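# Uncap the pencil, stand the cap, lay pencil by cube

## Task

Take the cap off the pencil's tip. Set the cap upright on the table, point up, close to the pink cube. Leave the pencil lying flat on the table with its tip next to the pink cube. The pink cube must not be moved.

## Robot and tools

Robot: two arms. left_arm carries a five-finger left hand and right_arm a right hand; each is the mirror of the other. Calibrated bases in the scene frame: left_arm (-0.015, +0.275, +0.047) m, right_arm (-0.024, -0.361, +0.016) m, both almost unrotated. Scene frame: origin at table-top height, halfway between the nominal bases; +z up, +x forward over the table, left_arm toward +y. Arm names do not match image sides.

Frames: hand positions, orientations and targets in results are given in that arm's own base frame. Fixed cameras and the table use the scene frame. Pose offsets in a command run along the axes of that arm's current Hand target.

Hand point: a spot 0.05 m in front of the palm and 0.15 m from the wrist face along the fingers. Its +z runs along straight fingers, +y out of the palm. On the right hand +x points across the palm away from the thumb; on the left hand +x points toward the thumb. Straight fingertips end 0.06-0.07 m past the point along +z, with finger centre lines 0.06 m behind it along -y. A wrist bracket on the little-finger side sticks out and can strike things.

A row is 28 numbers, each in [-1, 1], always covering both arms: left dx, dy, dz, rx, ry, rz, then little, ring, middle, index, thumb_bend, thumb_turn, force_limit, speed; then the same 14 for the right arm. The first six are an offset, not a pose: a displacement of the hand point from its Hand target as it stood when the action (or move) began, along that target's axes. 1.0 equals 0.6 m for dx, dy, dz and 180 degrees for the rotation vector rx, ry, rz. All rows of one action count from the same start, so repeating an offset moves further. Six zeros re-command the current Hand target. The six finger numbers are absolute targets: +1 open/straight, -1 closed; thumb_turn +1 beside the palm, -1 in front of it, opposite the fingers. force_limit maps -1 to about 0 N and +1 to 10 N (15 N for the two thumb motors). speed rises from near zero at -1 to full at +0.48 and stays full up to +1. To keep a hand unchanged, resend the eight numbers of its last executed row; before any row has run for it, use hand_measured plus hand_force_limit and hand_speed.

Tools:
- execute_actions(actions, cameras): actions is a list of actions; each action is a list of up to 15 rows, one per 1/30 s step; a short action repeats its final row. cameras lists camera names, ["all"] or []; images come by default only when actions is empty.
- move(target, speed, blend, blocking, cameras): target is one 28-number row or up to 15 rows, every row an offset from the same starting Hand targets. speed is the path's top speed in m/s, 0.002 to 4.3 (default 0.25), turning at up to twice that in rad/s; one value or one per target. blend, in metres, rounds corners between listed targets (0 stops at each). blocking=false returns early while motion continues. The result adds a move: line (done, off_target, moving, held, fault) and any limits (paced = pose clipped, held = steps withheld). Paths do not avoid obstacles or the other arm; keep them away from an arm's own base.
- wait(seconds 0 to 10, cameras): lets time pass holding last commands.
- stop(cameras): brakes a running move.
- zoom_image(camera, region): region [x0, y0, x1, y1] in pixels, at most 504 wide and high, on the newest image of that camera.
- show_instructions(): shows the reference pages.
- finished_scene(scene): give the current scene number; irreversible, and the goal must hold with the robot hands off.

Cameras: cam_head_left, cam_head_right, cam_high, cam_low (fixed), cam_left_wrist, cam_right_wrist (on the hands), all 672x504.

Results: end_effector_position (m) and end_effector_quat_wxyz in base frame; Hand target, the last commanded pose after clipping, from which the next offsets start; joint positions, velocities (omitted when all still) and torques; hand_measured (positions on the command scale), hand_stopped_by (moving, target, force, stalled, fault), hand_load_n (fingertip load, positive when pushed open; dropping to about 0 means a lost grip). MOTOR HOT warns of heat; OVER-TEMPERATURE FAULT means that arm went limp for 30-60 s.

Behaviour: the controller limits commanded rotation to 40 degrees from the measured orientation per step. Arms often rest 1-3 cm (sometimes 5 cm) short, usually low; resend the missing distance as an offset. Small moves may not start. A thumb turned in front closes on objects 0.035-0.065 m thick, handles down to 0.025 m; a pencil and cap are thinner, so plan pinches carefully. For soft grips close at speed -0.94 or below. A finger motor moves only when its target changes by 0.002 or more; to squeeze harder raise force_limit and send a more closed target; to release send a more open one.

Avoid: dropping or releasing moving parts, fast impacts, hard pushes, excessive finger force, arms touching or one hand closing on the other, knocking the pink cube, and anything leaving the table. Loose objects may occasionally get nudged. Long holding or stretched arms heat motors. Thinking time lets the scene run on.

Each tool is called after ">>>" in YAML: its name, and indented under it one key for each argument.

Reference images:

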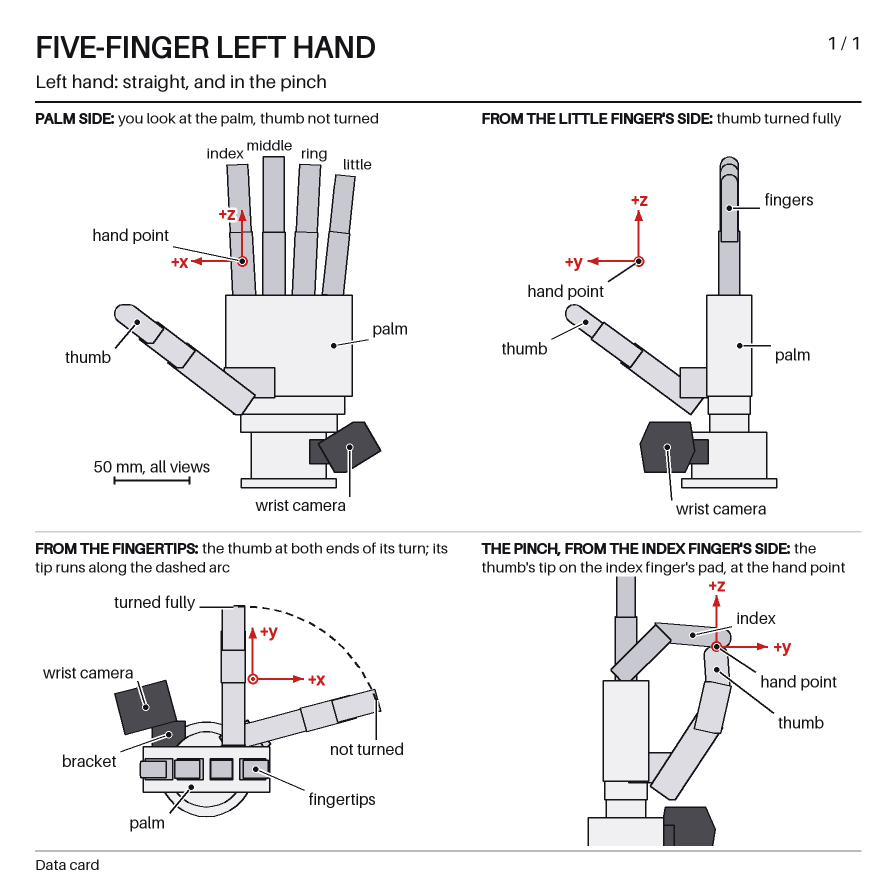

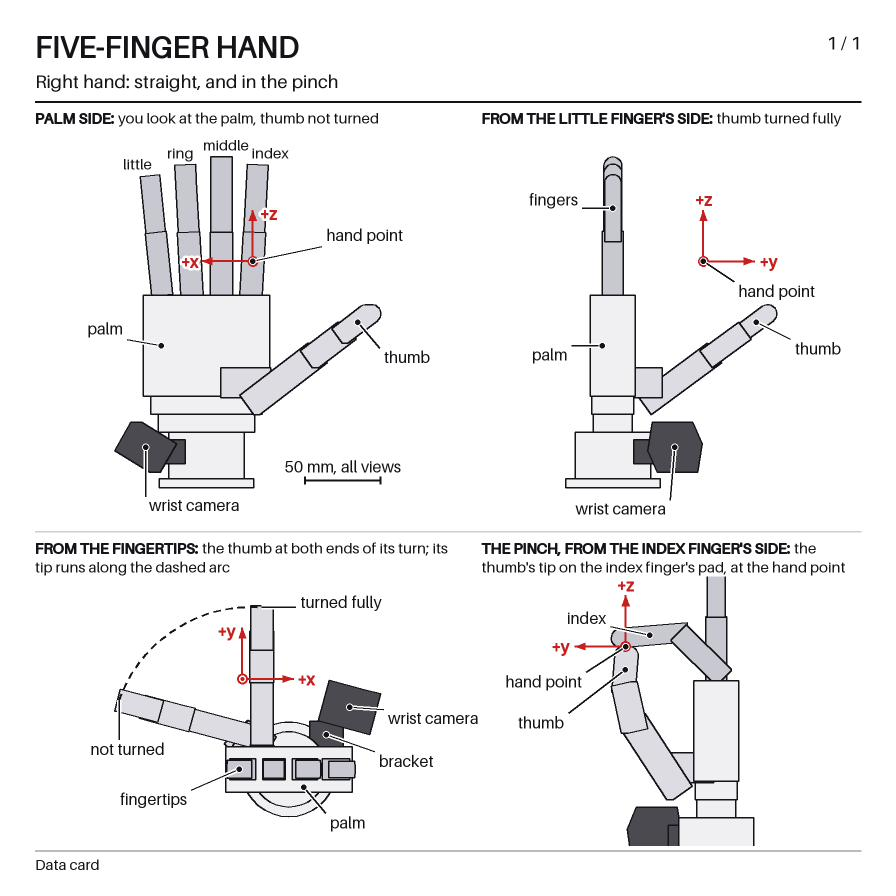

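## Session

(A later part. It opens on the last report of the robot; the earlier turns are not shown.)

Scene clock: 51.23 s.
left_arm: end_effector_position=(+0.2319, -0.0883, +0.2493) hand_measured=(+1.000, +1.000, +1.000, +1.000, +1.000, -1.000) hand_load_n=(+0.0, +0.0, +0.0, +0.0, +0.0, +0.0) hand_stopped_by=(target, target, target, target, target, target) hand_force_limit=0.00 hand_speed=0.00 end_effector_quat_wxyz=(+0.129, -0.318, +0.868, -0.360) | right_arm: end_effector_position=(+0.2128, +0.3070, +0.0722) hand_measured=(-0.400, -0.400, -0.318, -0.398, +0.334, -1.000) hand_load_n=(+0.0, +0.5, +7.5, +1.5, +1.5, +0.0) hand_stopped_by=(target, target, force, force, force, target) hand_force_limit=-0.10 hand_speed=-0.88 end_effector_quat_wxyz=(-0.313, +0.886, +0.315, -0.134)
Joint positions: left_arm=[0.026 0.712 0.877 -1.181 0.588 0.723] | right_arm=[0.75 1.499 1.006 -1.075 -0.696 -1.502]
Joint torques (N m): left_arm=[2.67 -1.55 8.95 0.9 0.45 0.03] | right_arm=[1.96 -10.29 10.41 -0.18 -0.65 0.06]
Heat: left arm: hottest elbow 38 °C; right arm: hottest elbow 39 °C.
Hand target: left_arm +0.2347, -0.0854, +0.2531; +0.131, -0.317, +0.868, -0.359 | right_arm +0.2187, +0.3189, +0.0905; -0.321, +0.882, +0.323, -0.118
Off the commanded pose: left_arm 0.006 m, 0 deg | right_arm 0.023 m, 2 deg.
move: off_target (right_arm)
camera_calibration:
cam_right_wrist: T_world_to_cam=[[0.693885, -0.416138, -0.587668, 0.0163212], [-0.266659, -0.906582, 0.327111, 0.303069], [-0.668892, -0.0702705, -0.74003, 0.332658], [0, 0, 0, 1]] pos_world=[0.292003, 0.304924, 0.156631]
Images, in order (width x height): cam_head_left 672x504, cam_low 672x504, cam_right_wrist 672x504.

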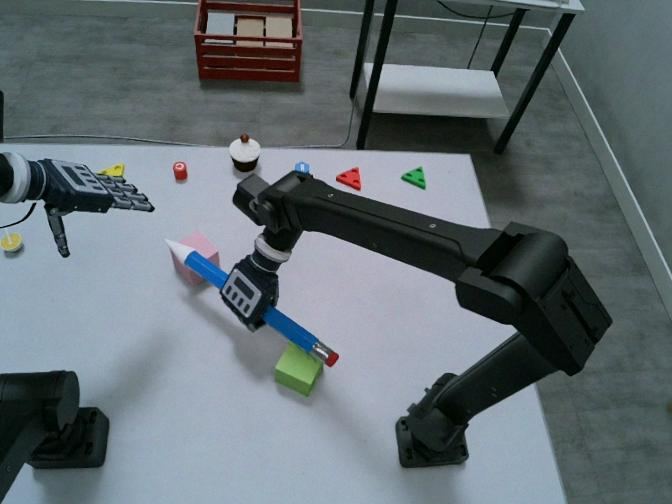

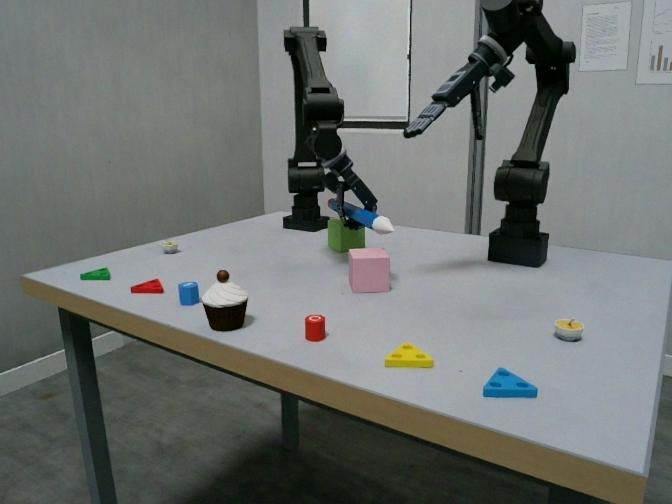

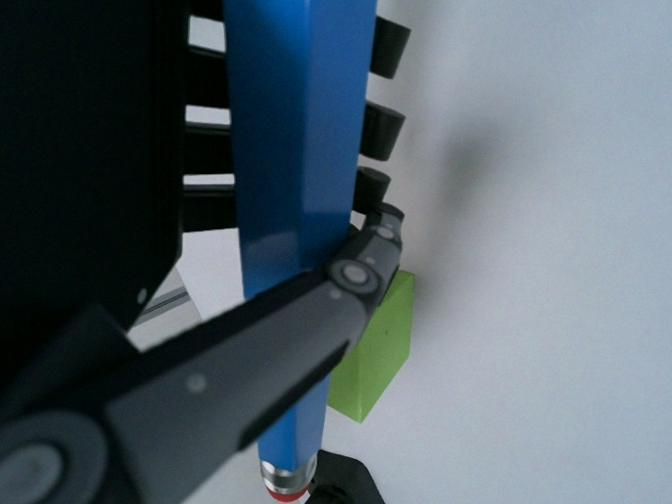

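>>> move:
  target: [0,0,0,0,0,0, 1,1,1,1,1,-1,0,0, 0,0,0,0,0,0, -0.4,-0.4,-0.4,-0.4,-0.5,-1,0.1,-0.88]
  speed: 0.1

>>> move:
  target: [0,0,0,0,0,0, 1,1,1,1,1,-1,0,0, 0,-0.08,-0.095,0,0,0, -0.4,-0.4,-0.4,-0.4,-0.5,-1,0.1,-0.88]
  speed: 0.15
  cameras: ["cam_head_left","cam_low","cam_right_wrist","cam_high"]

Scene clock: 53.33 s.
left_arm: end_effector_position=(+0.2319, -0.0883, +0.2493) hand_measured=(+1.000, +1.000, +1.000, +1.000, +1.000, -1.000) hand_load_n=(+0.0, +0.0, +0.0, +0.0, +0.0, +0.0) hand_stopped_by=(target, target, target, target, target, target) hand_force_limit=0.00 hand_speed=0.00 end_effector_quat_wxyz=(+0.129, -0.318, +0.868, -0.360) | right_arm: end_effector_position=(+0.2128, +0.3070, +0.0722) hand_measured=(-0.400, -0.400, -0.318, -0.398, +0.312, -1.000) hand_load_n=(+0.0, +0.0, +8.0, +2.0, +9.0, +0.5) hand_stopped_by=(target, target, force, force, force, target) hand_force_limit=0.10 hand_speed=-0.88 end_effector_quat_wxyz=(-0.313, +0.886, +0.315, -0.134)
Joint positions: left_arm=[0.026 0.712 0.877 -1.181 0.588 0.723] | right_arm=[0.75 1.499 1.006 -1.075 -0.696 -1.502]
Joint torques (N m): left_arm=[2.67 -1.49 8.94 0.9 0.45 0.03] | right_arm=[2.02 -10.11 10.44 -0.27 -0.66 0.08]
Heat: left arm: hottest elbow 38 °C; right arm: hottest elbow 39 °C.
Hand target: left_arm +0.2347, -0.0854, +0.2531; +0.131, -0.317, +0.868, -0.359 | right_arm +0.2187, +0.3189, +0.0905; -0.321, +0.882, +0.323, -0.118
Off the commanded pose: left_arm 0.006 m, 0 deg | right_arm 0.023 m, 2 deg.
move: off_target (right_arm)

Scene clock: 54.53 s.
left_arm: end_effector_position=(+0.2319, -0.0883, +0.2493) hand_measured=(+1.000, +1.000, +1.000, +1.000, +1.000, -1.000) hand_load_n=(+0.0, +0.0, -0.5, +0.0, +0.0, +0.0) hand_stopped_by=(target, target, target, target, target, target) hand_force_limit=0.00 hand_speed=0.00 end_effector_quat_wxyz=(+0.129, -0.318, +0.868, -0.360) | right_arm: end_effector_position=(+0.2089, +0.3035, +0.1423) hand_measured=(-0.400, -0.400, -0.318, -0.398, +0.312, -1.000) hand_load_n=(+0.5, +0.0, +8.5, +1.5, +9.0, +0.5) hand_stopped_by=(target, target, force, force, force, target) hand_force_limit=0.10 hand_speed=-0.88 end_effector_quat_wxyz=(-0.311, +0.886, +0.313, -0.138)
Joint positions: left_arm=[0.026 0.712 0.877 -1.181 0.588 0.723] | right_arm=[0.75 1.418 1.118 -1.277 -0.696 -1.502]
Joint torques (N m): left_arm=[2.73 -1.55 8.95 0.9 0.45 0.03] | right_arm=[2.2 -8.53 12.83 -0.34 -0.67 0.08]
Heat: left arm: hottest elbow 38 °C; right arm: hottest elbow 40 °C.
Hand target: left_arm +0.2347, -0.0854, +0.2531; +0.131, -0.317, +0.868, -0.359 | right_arm +0.2186, +0.3191, +0.1652; -0.321, +0.882, +0.323, -0.118
Off the commanded pose: left_arm 0.006 m, 0 deg | right_arm 0.029 m, 3 deg.
move: off_target (right_arm)
camera_calibration:
cam_right_wrist: T_world_to_cam=[[0.689938, -0.419672, -0.589797, 0.0610498], [-0.263998, -0.904547, 0.334812, 0.273633], [-0.674011, -0.0752944, -0.734874, 0.383645], [0, 0, 0, 1]] pos_world=[0.288699, 0.302021, 0.226322]
Images, in order (width x height): cam_head_left 672x504, cam_high 672x504, cam_low 672x504, cam_right_wrist 672x504.

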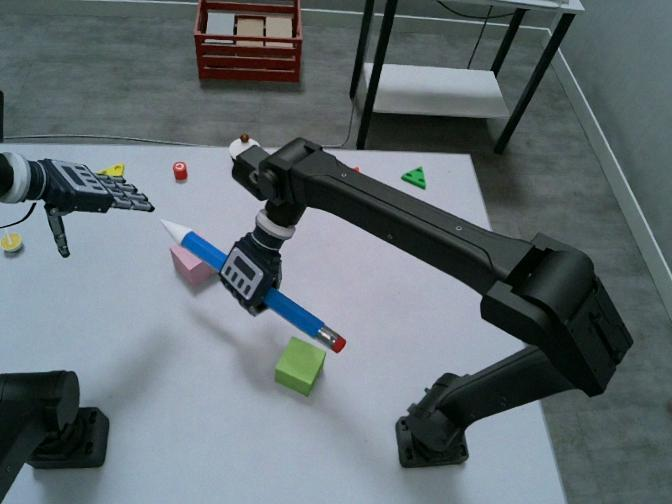

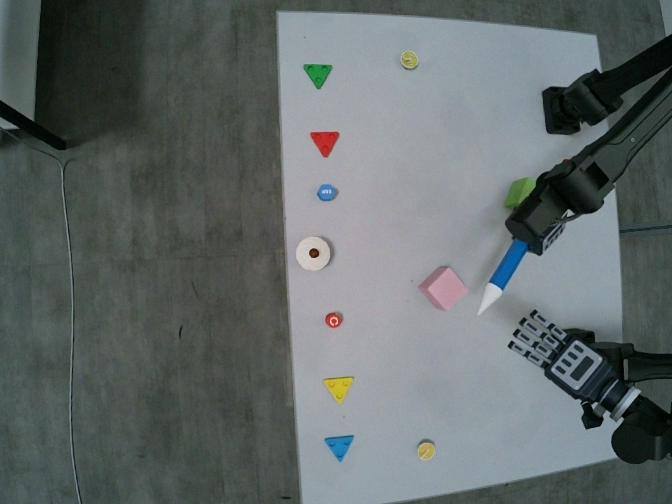

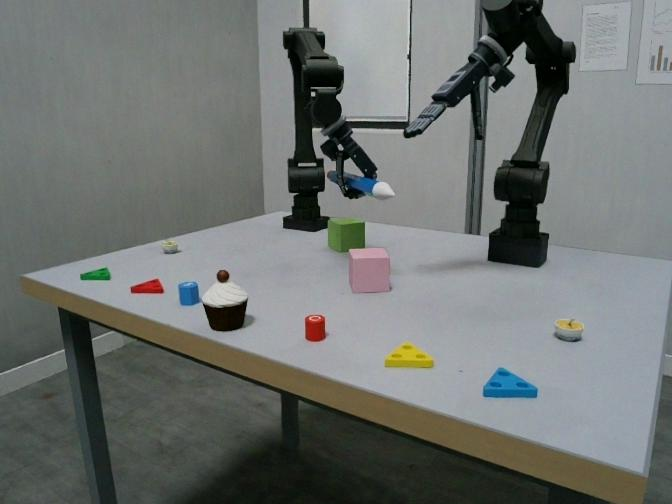

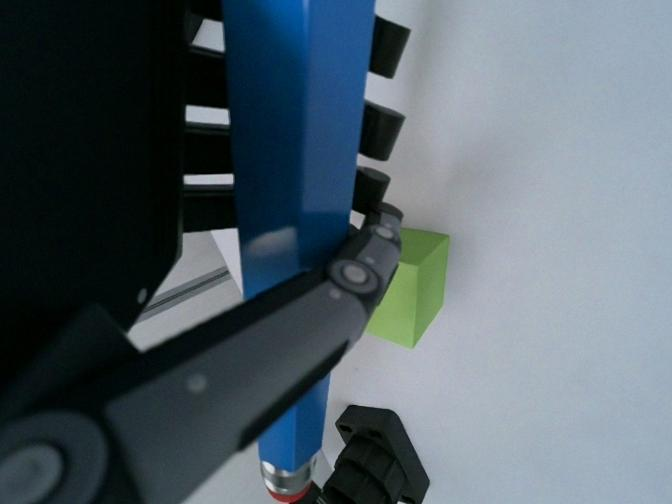

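>>> zoom_image:
  camera: "cam_head_left"
  region: [140, 200, 360, 370]

>>> zoom_image:
  camera: "cam_high"
  region: [440, 200, 600, 340]

>>> zoom_image:
  camera: "cam_low"
  region: [300, 140, 430, 240]

Scaled by 2.291 from the camera's 672x504 image, which has a finer 960x720 frame.

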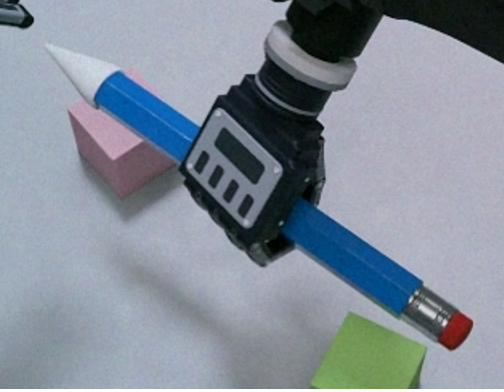

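Scaled by 3.150 from the camera's 672x504 image, which has a finer 960x720 frame.

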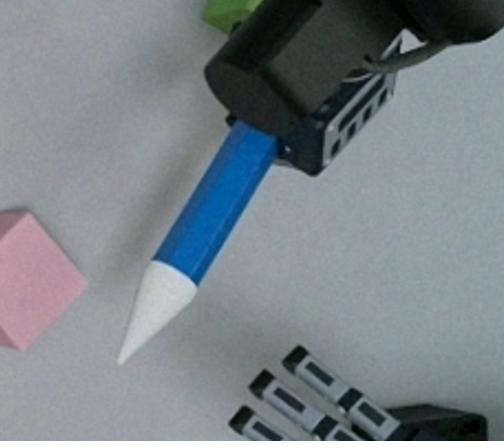

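Scaled by 3.877 from the camera's 672x504 image, which has a finer 960x720 frame.

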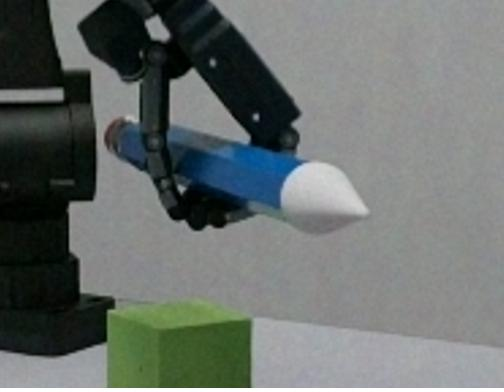

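>>> move:
  target: [0.0245,-0.1762,0.1858,0,-0.044,-0.044, 1,1,1,1,1,-1,0,0, 0,0,0,0,0,0, -0.4,-0.4,-0.4,-0.4,-0.5,-1,0.1,-0.88]
  speed: 0.25
  cameras: ["cam_head_left","cam_low","cam_left_wrist","cam_high"]

Scene clock: 65.27 s.
left_arm: end_effector_position=(+0.3067, -0.1997, +0.2218) hand_measured=(+1.000, +1.000, +1.000, +1.000, +1.000, -1.000) hand_load_n=(+0.0, +0.0, +0.0, +0.0, +0.0, +0.0) hand_stopped_by=(target, target, target, target, target, target) hand_force_limit=0.00 hand_speed=0.00 end_effector_quat_wxyz=(+0.151, -0.407, +0.841, -0.323) | right_arm: end_effector_position=(+0.2089, +0.3035, +0.1423) hand_measured=(-0.400, -0.400, -0.318, -0.398, +0.312, -1.000) hand_load_n=(+0.0, +0.0, +8.0, +1.5, +9.0, +0.0) hand_stopped_by=(target, target, force, force, force, target) hand_force_limit=0.10 hand_speed=-0.88 end_effector_quat_wxyz=(-0.311, +0.886, +0.313, -0.138)
Joint positions: left_arm=[-0.435 0.953 0.911 -0.816 0.164 0.174] | right_arm=[0.75 1.418 1.118 -1.277 -0.696 -1.502]
Joint torques (N m): left_arm=[1.03 -4.6 12.45 1.96 -0.04 -0.24] | right_arm=[1.9 -8.35 12.89 -0.21 -0.67 0.07]
Heat: left arm: hottest elbow 39 °C; right arm: hottest elbow 45 °C.
Hand target: left_arm +0.3226, -0.2122, +0.2490; +0.166, -0.401, +0.833, -0.345 | right_arm +0.2187, +0.3191, +0.1652; -0.321, +0.882, +0.323, -0.118
Off the commanded pose: left_arm 0.034 m, 3 deg | right_arm 0.029 m, 3 deg.
move: off_target (left_arm, right_arm)
camera_calibration:
cam_left_wrist: T_world_to_cam=[[0.420364, -0.663112, 0.619336, -0.394374], [-0.90677, -0.331529, 0.260492, 0.154546], [0.0325928, -0.671097, -0.740653, 0.1363], [0, 0, 0, 1]] pos_world=[0.301476, -0.118807, 0.304943]
Images, in order (width x height): cam_head_left 672x504, cam_high 672x504, cam_low 672x504, cam_left_wrist 672x504.

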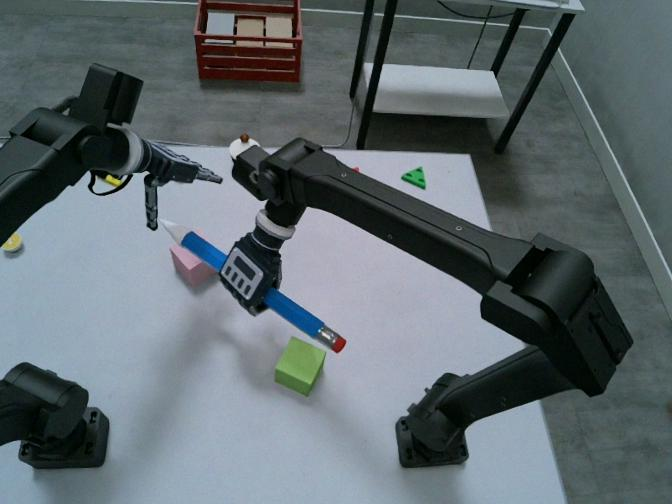

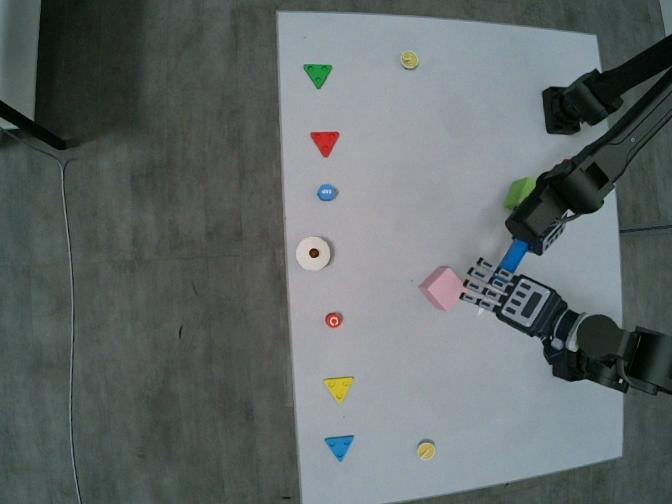

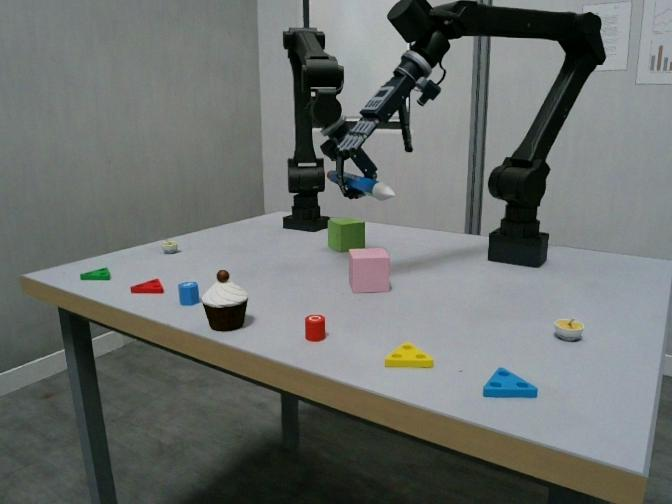

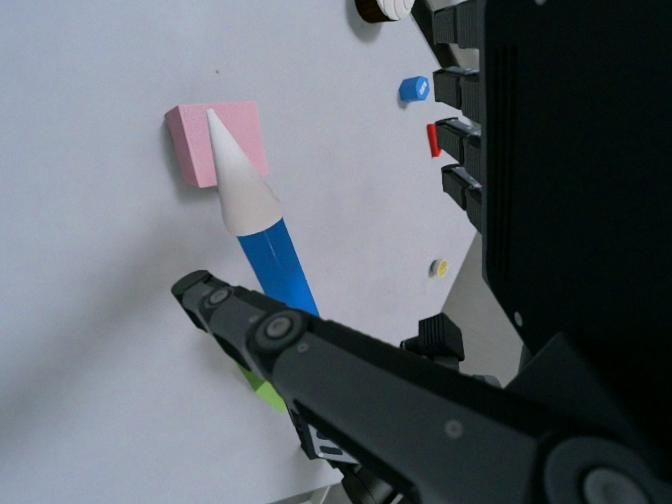

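>>> move:
  target: [-0.0058,0.0747,0.0997,0,0,0, 1,1,1,1,1,-1,0,0, 0,0,0,0,0,0, -0.4,-0.4,-0.4,-0.4,-0.5,-1,0.1,-0.88]
  speed: 0.2
  cameras: ["cam_left_wrist"]

Scene clock: 70.83 s.
left_arm: end_effector_position=(+0.3337, -0.2122, +0.1793) hand_measured=(+1.000, +1.000, +1.000, +1.000, +1.000, -1.000) hand_load_n=(+0.0, +0.0, +0.0, +0.0, +0.0, +0.0) hand_stopped_by=(target, target, target, target, target, target) hand_force_limit=0.00 hand_speed=0.00 end_effector_quat_wxyz=(+0.168, -0.400, +0.833, -0.344) | right_arm: end_effector_position=(+0.2089, +0.3035, +0.1423) hand_measured=(-0.400, -0.400, -0.318, -0.398, +0.312, -1.000) hand_load_n=(+0.0, +0.0, +8.0, +2.0, +9.0, +0.0) hand_stopped_by=(target, target, force, force, force, target) hand_force_limit=0.10 hand_speed=-0.88 end_effector_quat_wxyz=(-0.311, +0.886, +0.313, -0.138)
Joint positions: left_arm=[-0.435 1.019 0.818 -0.599 0.164 0.173] | right_arm=[0.75 1.418 1.118 -1.277 -0.696 -1.502]
Joint velocities: left_arm=[within noise] | right_arm=[-0.005 0.015 -0.002 0.007 -0.154 0.022]
Joint torques (N m): left_arm=[1.14 -5.77 7.58 2.19 -0.02 -0.21] | right_arm=[1.55 -8.7 12.88 -0.34 -0.67 0.06]
Heat: left arm: hottest elbow 40 °C; right arm: hottest elbow 47 °C.
Hand target: left_arm +0.3332, -0.2161, +0.1751; +0.166, -0.401, +0.832, -0.345 | right_arm +0.2187, +0.3191, +0.1652; -0.321, +0.882, +0.323, -0.118
Off the commanded pose: left_arm 0.006 m, 0 deg | right_arm 0.029 m, 3 deg.
move: off_target (right_arm)
camera_calibration:
cam_left_wrist: T_world_to_cam=[[0.386886, -0.646814, 0.657229, -0.379889], [-0.919333, -0.326, 0.220343, 0.198413], [0.0717355, -0.689461, -0.720762, 0.0749386], [0, 0, 0, 1]] pos_world=[0.324005, -0.129368, 0.259968]
Images, in order (width x height): cam_left_wrist 672x504.

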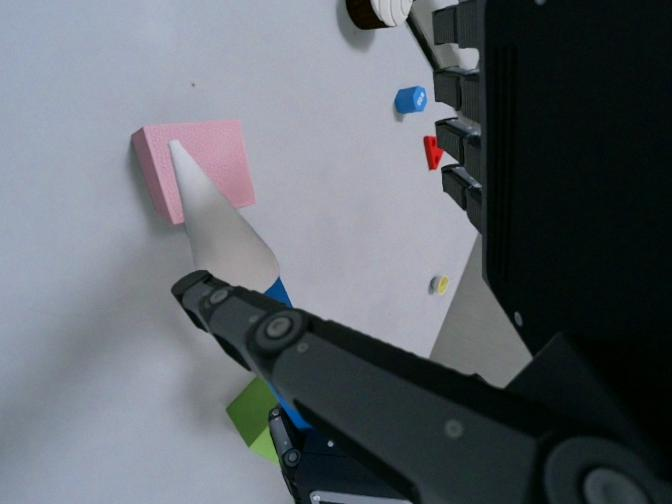

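>>> move:
  target: [0.0052,0.0638,0.0222,0,0,0, 1,1,1,1,1,-1,-0.6,-0.8, 0,0,0,0,0,0, -0.4,-0.4,-0.4,-0.4,-0.5,-1,0.1,-0.88]
  speed: 0.12
  cameras: ["cam_left_wrist"]

Scene clock: 74.40 s.
left_arm: end_effector_position=(+0.3192, -0.2055, +0.1386) hand_measured=(+1.000, +1.000, +1.000, +1.000, +1.000, -1.000) hand_load_n=(-0.5, +0.0, +0.0, +0.0, +0.0, +0.0) hand_stopped_by=(target, target, target, target, target, target) hand_force_limit=-0.60 hand_speed=-0.80 end_effector_quat_wxyz=(+0.164, -0.402, +0.835, -0.339) | right_arm: end_effector_position=(+0.2089, +0.3035, +0.1423) hand_measured=(-0.400, -0.400, -0.318, -0.398, +0.312, -1.000) hand_load_n=(+0.0, +0.0, +8.0, +1.5, +9.0, +0.5) hand_stopped_by=(target, target, force, force, force, target) hand_force_limit=0.10 hand_speed=-0.88 end_effector_quat_wxyz=(-0.311, +0.886, +0.313, -0.138)
Joint positions: left_arm=[-0.435 1.01 0.708 -0.51 0.164 0.173] | right_arm=[0.75 1.418 1.118 -1.277 -0.696 -1.502]
Joint torques (N m): left_arm=[1.49 -6.65 7.1 2.07 0.07 -0.18] | right_arm=[2.32 -9 12.94 -0.34 -0.67 0.06]
Heat: left arm: hottest elbow 39 °C; right arm: hottest elbow 49 °C.
Hand target: left_arm +0.3173, -0.2075, +0.1384; +0.166, -0.401, +0.833, -0.345 | right_arm +0.2187, +0.3191, +0.1652; -0.321, +0.882, +0.323, -0.118
Off the commanded pose: left_arm 0.003 m, 1 deg | right_arm 0.029 m, 3 deg.
move: off_target (right_arm)
camera_calibration:
cam_left_wrist: T_world_to_cam=[[0.394771, -0.650532, 0.648818, -0.345242], [-0.916624, -0.327199, 0.229653, 0.193949], [0.0628963, -0.685382, -0.725462, 0.0555557], [0, 0, 0, 1]] pos_world=[0.310576, -0.123054, 0.219762]
Images, in order (width x height): cam_left_wrist 672x504.

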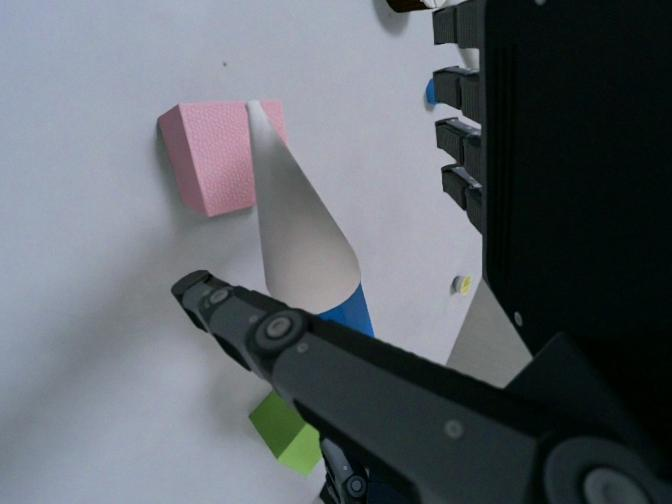

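>>> move:
  target: [0,0,0,0,0,0, 1,1,-0.1,-0.1,0.8,-1,-0.6,-0.7, 0,0,0,0,0,0, -0.4,-0.4,-0.4,-0.4,-0.5,-1,0.1,-0.88]
  speed: 0.12
  cameras: ["cam_left_wrist"]

Scene clock: 77.97 s.
left_arm: end_effector_position=(+0.3195, -0.2056, +0.1388) hand_measured=(+1.000, +1.000, -0.100, -0.100, +0.800, -1.000) hand_load_n=(+0.0, +0.0, +0.0, +0.0, +0.0, +0.0) hand_stopped_by=(target, target, target, target, target, target) hand_force_limit=-0.60 hand_speed=-0.70 end_effector_quat_wxyz=(+0.165, -0.402, +0.835, -0.339) | right_arm: end_effector_position=(+0.2089, +0.3035, +0.1423) hand_measured=(-0.400, -0.400, -0.318, -0.398, +0.312, -1.000) hand_load_n=(+0.0, +0.0, +8.5, +1.5, +9.0, +0.0) hand_stopped_by=(target, target, force, force, force, target) hand_force_limit=0.10 hand_speed=-0.88 end_effector_quat_wxyz=(-0.311, +0.886, +0.313, -0.138)
Joint positions: left_arm=[-0.435 1.01 0.708 -0.509 0.164 0.173] | right_arm=[0.75 1.418 1.118 -1.277 -0.696 -1.502]
Joint torques (N m): left_arm=[1.44 -6.59 7.09 2.02 0.07 -0.18] | right_arm=[1.79 -8.64 12.98 -0.31 -0.66 0.07]
Heat: left arm: hottest elbow 39 °C; right arm: hottest elbow 50 °C.
Hand target: left_arm +0.3173, -0.2075, +0.1385; +0.166, -0.401, +0.833, -0.345 | right_arm +0.2187, +0.3191, +0.1652; -0.321, +0.882, +0.323, -0.118
Off the commanded pose: left_arm 0.003 m, 1 deg | right_arm 0.029 m, 3 deg.
move: off_target (right_arm)
camera_calibration:
cam_left_wrist: T_world_to_cam=[[0.394134, -0.650166, 0.649571, -0.345441], [-0.916843, -0.327132, 0.228873, 0.194304], [0.0636899, -0.685762, -0.725034, 0.0552315], [0, 0, 0, 1]] pos_world=[0.310778, -0.123155, 0.219962]
Images, in order (width x height): cam_left_wrist 672x504.

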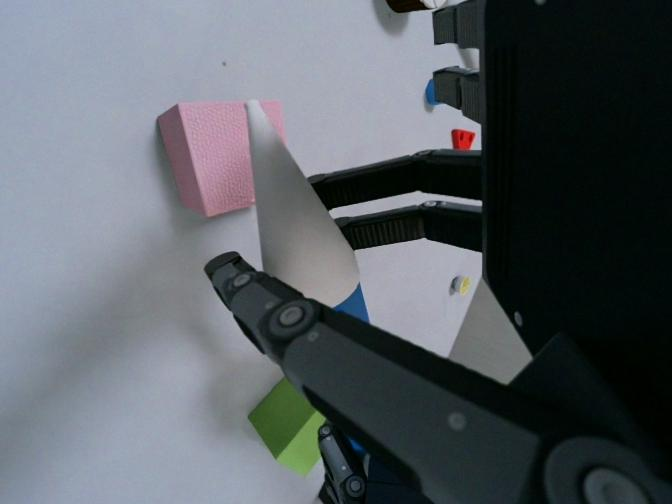

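>>> move:
  target: [0,0,0,0,0,0, 1,1,-0.5,-0.5,0.3,-1,-0.5,-0.8, 0,0,0,0,0,0, -0.4,-0.4,-0.4,-0.4,-0.5,-1,0.1,-0.88]
  speed: 0.12
  cameras: ["cam_left_wrist"]

Scene clock: 80.50 s.
left_arm: end_effector_position=(+0.3195, -0.2056, +0.1388) hand_measured=(+1.000, +1.000, -0.226, -0.190, +0.756, -1.000) hand_load_n=(+0.0, +0.0, +3.5, +2.0, +4.5, +0.0) hand_stopped_by=(target, target, force, force, force, target) hand_force_limit=-0.50 hand_speed=-0.80 end_effector_quat_wxyz=(+0.165, -0.402, +0.835, -0.339) | right_arm: end_effector_position=(+0.2089, +0.3035, +0.1423) hand_measured=(-0.400, -0.400, -0.318, -0.398, +0.312, -1.000) hand_load_n=(+0.0, +0.0, +8.5, +1.0, +8.5, +0.5) hand_stopped_by=(target, target, force, force, force, target) hand_force_limit=0.10 hand_speed=-0.88 end_effector_quat_wxyz=(-0.311, +0.886, +0.313, -0.138)
Joint positions: left_arm=[-0.435 1.01 0.708 -0.509 0.164 0.173] | right_arm=[0.75 1.418 1.118 -1.277 -0.696 -1.502]
Joint torques (N m): left_arm=[1.44 -6.59 7.09 2 0.07 -0.18] | right_arm=[2.14 -8.76 12.93 -0.34 -0.68 0.07]
Heat: left arm: hottest elbow 39 °C; right arm: hottest elbow 50 °C.
Hand target: left_arm +0.3173, -0.2075, +0.1384; +0.166, -0.401, +0.833, -0.345 | right_arm +0.2187, +0.3191, +0.1652; -0.321, +0.882, +0.323, -0.118
Off the commanded pose: left_arm 0.003 m, 1 deg | right_arm 0.029 m, 3 deg.
move: off_target (right_arm)
camera_calibration:
cam_left_wrist: T_world_to_cam=[[0.394134, -0.650166, 0.649571, -0.345441], [-0.916843, -0.327132, 0.228873, 0.194304], [0.0636899, -0.685762, -0.725034, 0.0552315], [0, 0, 0, 1]] pos_world=[0.310778, -0.123155, 0.219962]
Images, in order (width x height): cam_left_wrist 672x504.

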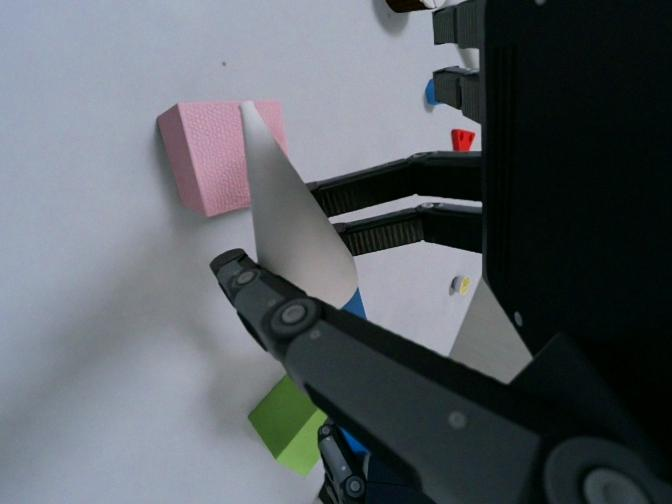

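>>> move:
  target: [0,0,0,0,0,0, 1,1,-0.7,-0.7,0.0,-1,0.5,-0.9, 0,0,0,0,0,0, -0.4,-0.4,-0.4,-0.4,-0.5,-1,0.1,-0.88]
  speed: 0.12
  cameras: ["cam_left_wrist"]

Scene clock: 81.87 s.
left_arm: end_effector_position=(+0.3195, -0.2056, +0.1388) hand_measured=(+1.000, +1.000, -0.252, -0.216, +0.750, -1.000) hand_load_n=(+0.0, -0.5, +8.0, +7.0, +13.5, -1.0) hand_stopped_by=(target, target, force, force, force, target) hand_force_limit=0.50 hand_speed=-0.90 end_effector_quat_wxyz=(+0.165, -0.402, +0.835, -0.339) | right_arm: end_effector_position=(+0.2089, +0.3035, +0.1423) hand_measured=(-0.400, -0.400, -0.318, -0.398, +0.312, -1.000) hand_load_n=(+0.0, +0.0, +8.0, +1.5, +9.0, +0.5) hand_stopped_by=(target, target, force, force, force, target) hand_force_limit=0.10 hand_speed=-0.88 end_effector_quat_wxyz=(-0.311, +0.886, +0.313, -0.138)
Joint positions: left_arm=[-0.435 1.01 0.708 -0.509 0.164 0.173] | right_arm=[0.75 1.418 1.118 -1.277 -0.696 -1.502]
Joint torques (N m): left_arm=[1.44 -6.65 7.1 2 0.07 -0.18] | right_arm=[1.85 -8.88 12.93 -0.27 -0.67 0.06]
Heat: left arm: hottest elbow 39 °C; right arm: hottest elbow 51 °C.
Hand target: left_arm +0.3173, -0.2075, +0.1384; +0.166, -0.401, +0.833, -0.345 | right_arm +0.2187, +0.3191, +0.1652; -0.321, +0.882, +0.323, -0.118
Off the commanded pose: left_arm 0.003 m, 1 deg | right_arm 0.029 m, 3 deg.
move: off_target (right_arm)
camera_calibration:
cam_left_wrist: T_world_to_cam=[[0.394134, -0.650166, 0.649571, -0.345441], [-0.916843, -0.327132, 0.228873, 0.194304], [0.0636899, -0.685762, -0.725034, 0.0552315], [0, 0, 0, 1]] pos_world=[0.310778, -0.123155, 0.219962]
Images, in order (width x height): cam_left_wrist 672x504.

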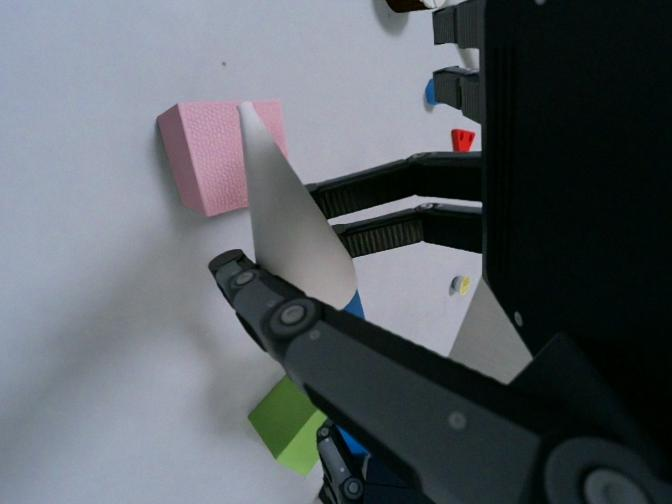

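>>> move:
  target: [0,0,0,0,0,0, 1,1,-0.7,-0.7,0.0,-1,0.5,-0.9, 0,0,0,0,0,0, -0.65,-0.65,-0.66,-0.65,-0.6,-1,0.4,-0.9]
  speed: 0.12
  cameras: ["cam_left_wrist","cam_right_wrist"]

Scene clock: 85.43 s.
left_arm: end_effector_position=(+0.3200, -0.2059, +0.1402) hand_measured=(+1.000, +1.000, -0.252, -0.216, +0.750, -1.000) hand_load_n=(+0.0, +0.0, +7.0, +5.5, +11.0, +0.0) hand_stopped_by=(target, target, force, force, force, target) hand_force_limit=0.50 hand_speed=-0.90 end_effector_quat_wxyz=(+0.166, -0.401, +0.834, -0.341) | right_arm: end_effector_position=(+0.2068, +0.3042, +0.1424) hand_measured=(-0.650, -0.648, -0.318, -0.422, +0.310, -1.000) hand_load_n=(+0.0, +4.0, +7.5, +6.5, +11.0, +0.0) hand_stopped_by=(target, target, force, force, force, target) hand_force_limit=0.40 hand_speed=-0.90 end_effector_quat_wxyz=(-0.311, +0.885, +0.316, -0.140)
Joint positions: left_arm=[-0.435 1.007 0.708 -0.506 0.164 0.173] | right_arm=[0.756 1.418 1.118 -1.28 -0.696 -1.504]
Joint torques (N m): left_arm=[1.44 -6.36 7.09 1.92 0.07 -0.18] | right_arm=[1.32 -8.41 12.89 -0.09 -0.63 0.11]
Heat: left arm: hottest elbow 39 °C; right arm: hottest elbow 52 °C.
Hand target: left_arm +0.3173, -0.2075, +0.1384; +0.166, -0.401, +0.833, -0.345 | right_arm +0.2186, +0.3191, +0.1652; -0.321, +0.882, +0.323, -0.118
Off the commanded pose: left_arm 0.004 m, 0 deg | right_arm 0.030 m, 3 deg.
move: off_target (right_arm)
camera_calibration:
cam_left_wrist: T_world_to_cam=[[0.39071, -0.64861, 0.653185, -0.345748], [-0.918038, -0.326569, 0.224854, 0.195482], [0.0674677, -0.687501, -0.723042, 0.0541908], [0, 0, 0, 1]] pos_world=[0.310891, -0.123161, 0.221065]
cam_right_wrist: T_world_to_cam=[[0.691991, -0.415422, -0.5904, 0.0611776], [-0.257384, -0.906064, 0.33586, 0.27265], [-0.674464, -0.0804524, -0.733911, 0.383797], [0, 0, 0, 1]] pos_world=[0.286699, 0.30333, 0.22622]
Images, in order (width x height): cam_left_wrist 672x504, cam_right_wrist 672x504.

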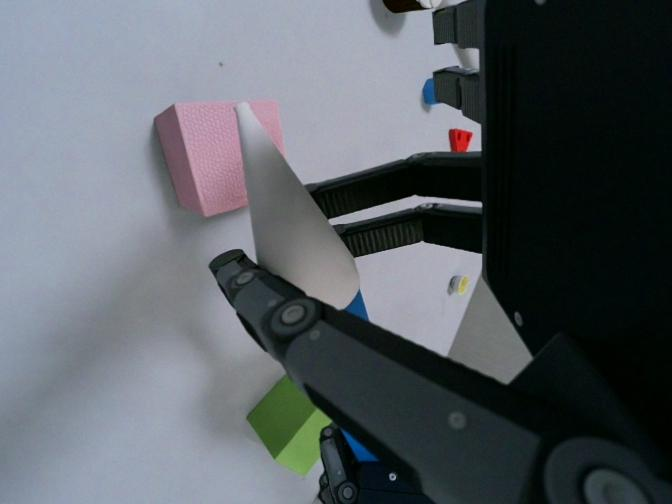

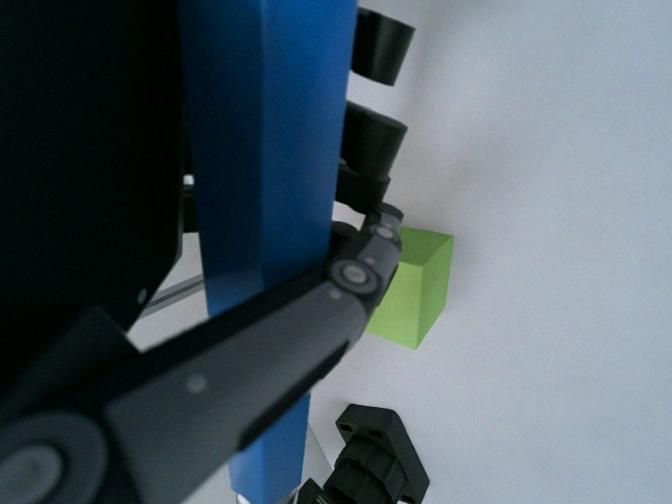

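>>> move:
  target: [-0.06,0,0,0,0,0, 1,1,-0.7,-0.7,0.0,-1,0.5,-0.9, -0.049,0.0074,-0.0062,0,0,0, -0.65,-0.65,-0.66,-0.65,-0.6,-1,0.4,-0.9]
  speed: 0.06
  cameras: ["cam_left_wrist","cam_right_wrist"]

Scene clock: 87.43 s.
left_arm: end_effector_position=(+0.3328, -0.1815, +0.1363) hand_measured=(+1.000, +1.000, -0.252, -0.216, +0.748, -1.000) hand_load_n=(+0.0, -0.5, +0.0, +0.0, +0.0, +0.0) hand_stopped_by=(target, target, force, force, force, target) hand_force_limit=0.50 hand_speed=-0.90 end_effector_quat_wxyz=(+0.161, -0.403, +0.833, -0.344) | right_arm: end_effector_position=(+0.2013, +0.2989, +0.1593) hand_measured=(-0.650, -0.648, -0.318, -0.422, +0.310, -1.000) hand_load_n=(+0.0, +1.5, +7.5, +7.0, +11.0, +0.0) hand_stopped_by=(target, target, force, force, force, target) hand_force_limit=0.40 hand_speed=-0.90 end_effector_quat_wxyz=(-0.318, +0.883, +0.323, -0.122)
Joint positions: left_arm=[-0.334 1.023 0.708 -0.506 0.242 0.239] | right_arm=[0.756 1.357 1.107 -1.289 -0.696 -1.505]
Joint torques (N m): left_arm=[2.61 -5.07 8.79 1.65 0.19 -0.01] | right_arm=[0.32 -8.94 8.43 -0.27 -0.65 -0.02]
Heat: left arm: hottest elbow 39 °C; right arm: hottest elbow 52 °C.
Hand target: left_arm +0.3398, -0.1793, +0.1384; +0.166, -0.401, +0.833, -0.345 | right_arm +0.1999, +0.2957, +0.1652; -0.321, +0.882, +0.323, -0.118
Off the commanded pose: left_arm 0.008 m, 1 deg | right_arm 0.007 m, 1 deg.
move: done
camera_calibration:
cam_left_wrist: T_world_to_cam=[[0.395462, -0.641713, 0.657126, -0.333187], [-0.916367, -0.324192, 0.234886, 0.214508], [0.0623051, -0.695057, -0.71625, 0.066731], [0, 0, 0, 1]] pos_world=[0.324173, -0.0978868, 0.216357]
cam_right_wrist: T_world_to_cam=[[0.710408, -0.39799, -0.580452, 0.0622125], [-0.266133, -0.915424, 0.301948, 0.270675], [-0.651532, -0.0600292, -0.756242, 0.384903], [0, 0, 0, 1]] pos_world=[0.278616, 0.295648, 0.245462]
Images, in order (width x height): cam_left_wrist 672x504, cam_right_wrist 672x504.

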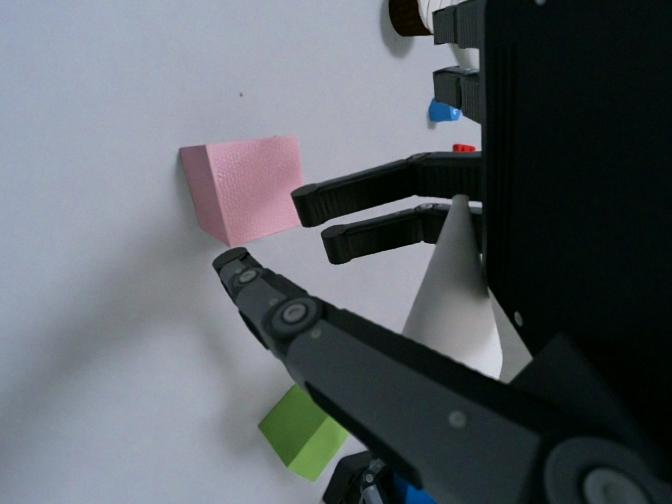

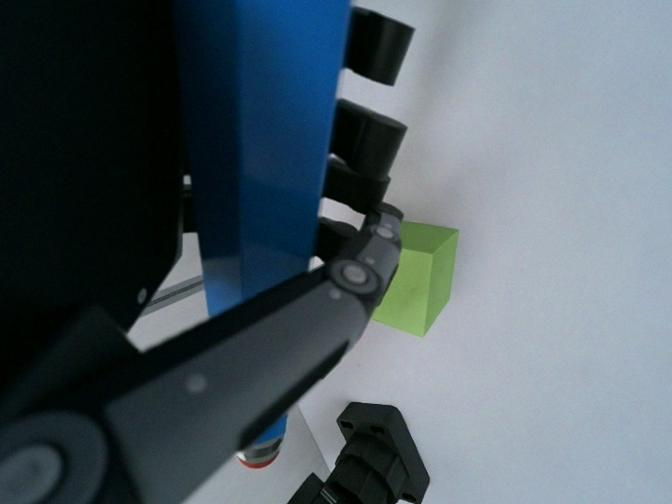

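>>> move:
  target: [0,-0.02,-0.06,0,0,0, 1,1,1,1,1.0,-1,-0.5,-0.3, 0,0,0,0,0,0, -0.65,-0.65,-0.66,-0.65,-0.6,-1,0.4,-0.9]
  speed: 0.15
  cameras: ["cam_left_wrist","cam_head_left","cam_high","cam_low"]

>>> zoom_image:
  camera: "cam_head_left"
  region: [140, 180, 360, 350]

>>> zoom_image:
  camera: "cam_high"
  region: [440, 200, 600, 340]

>>> zoom_image:
  camera: "cam_low"
  region: [300, 120, 430, 220]

Scene clock: 93.03 s.
left_arm: end_effector_position=(+0.3093, -0.1678, +0.1441) hand_measured=(+1.000, +1.000, +1.000, +1.000, +1.000, -1.000) hand_load_n=(+0.0, +0.0, +0.0, +0.0, +0.0, +0.0) hand_stopped_by=(target, target, target, target, target, target) hand_force_limit=-0.50 hand_speed=-0.30 end_effector_quat_wxyz=(+0.145, -0.409, +0.839, -0.329) | right_arm: end_effector_position=(+0.2013, +0.2989, +0.1593) hand_measured=(-0.650, -0.648, -0.318, -0.422, +0.310, -1.000) hand_load_n=(+0.0, +2.0, +7.5, +6.5, +11.0, +0.0) hand_stopped_by=(target, target, force, force, force, target) hand_force_limit=0.40 hand_speed=-0.90 end_effector_quat_wxyz=(-0.319, +0.883, +0.323, -0.122)
Joint positions: left_arm=[-0.315 0.962 0.709 -0.62 0.255 0.255] | right_arm=[0.756 1.357 1.107 -1.289 -0.696 -1.506]
Joint torques (N m): left_arm=[2.67 -5.83 12.01 1.13 0.22 0.11] | right_arm=[0.62 -9 8.32 -0.14 -0.66 -0.03]
Heat: left arm: hottest elbow 40 °C; right arm: hottest elbow 50 °C.
Hand target: left_arm +0.3266, -0.1687, +0.1724; +0.166, -0.401, +0.832, -0.345 | right_arm +0.1999, +0.2958, +0.1652; -0.321, +0.882, +0.323, -0.118
Off the commanded pose: left_arm 0.033 m, 3 deg | right_arm 0.007 m, 1 deg.
move: off_target (left_arm)
camera_calibration:
cam_left_wrist: T_world_to_cam=[[0.424011, -0.651808, 0.628777, -0.326687], [-0.905169, -0.327783, 0.270605, 0.186407], [0.0297194, -0.683889, -0.72898, 0.0970726], [0, 0, 0, 1]] pos_world=[0.304364, -0.085449, 0.225734]
Images, in order (width x height): cam_head_left 672x504, cam_high 672x504, cam_low 672x504, cam_left_wrist 672x504.

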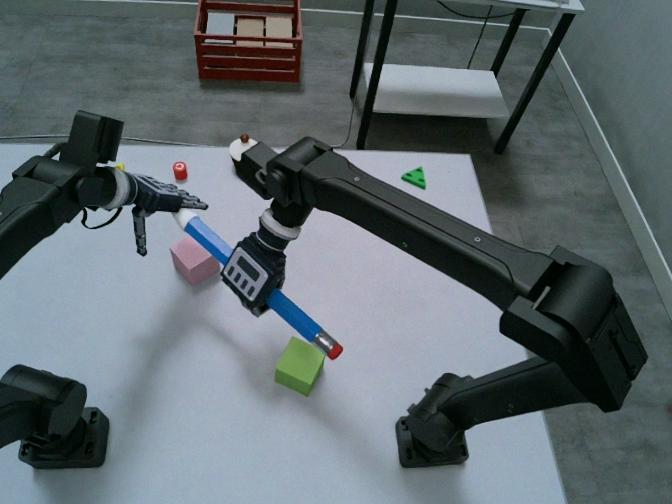

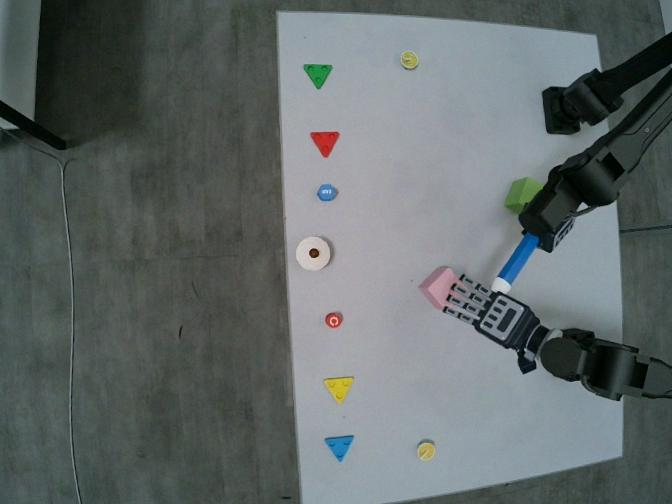

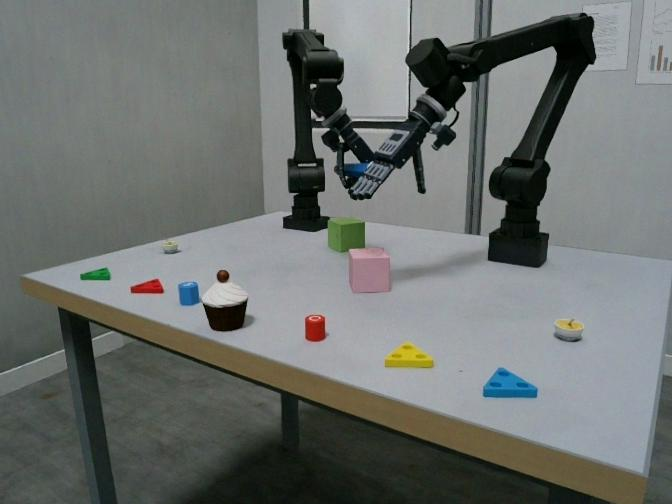

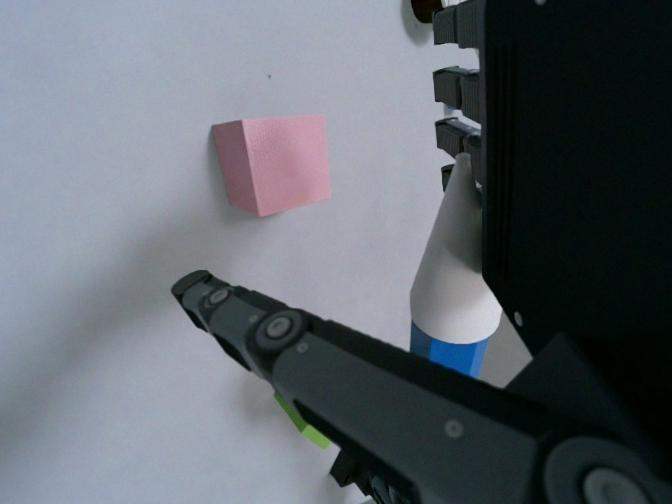

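Scaled by 2.291 from the camera's 672x504 image, which has a finer 960x720 frame.

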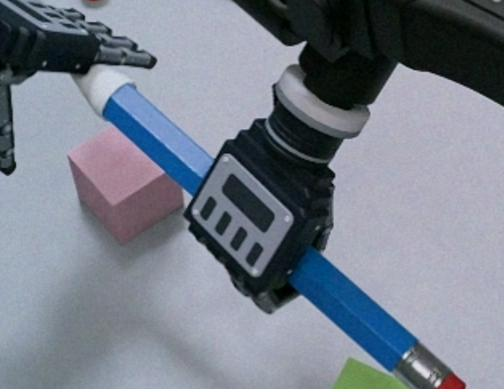

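Scaled by 3.150 from the camera's 672x504 image, which has a finer 960x720 frame.

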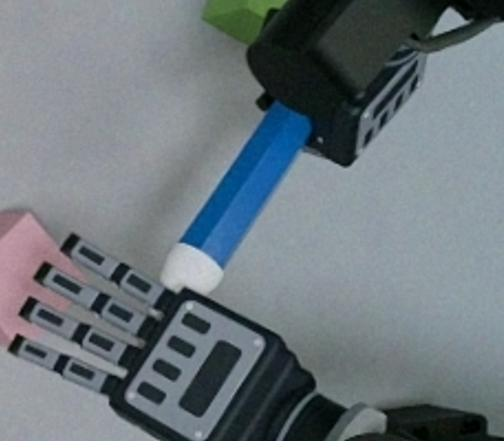

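Scaled by 3.877 from the camera's 672x504 image, which has a finer 960x720 frame.

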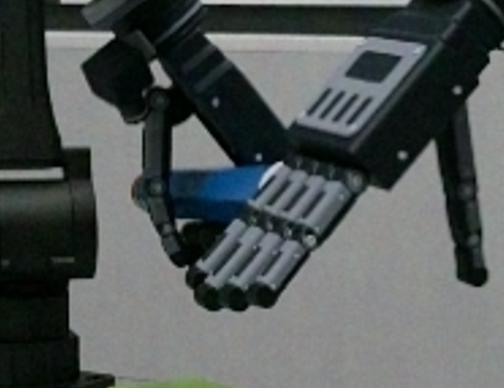

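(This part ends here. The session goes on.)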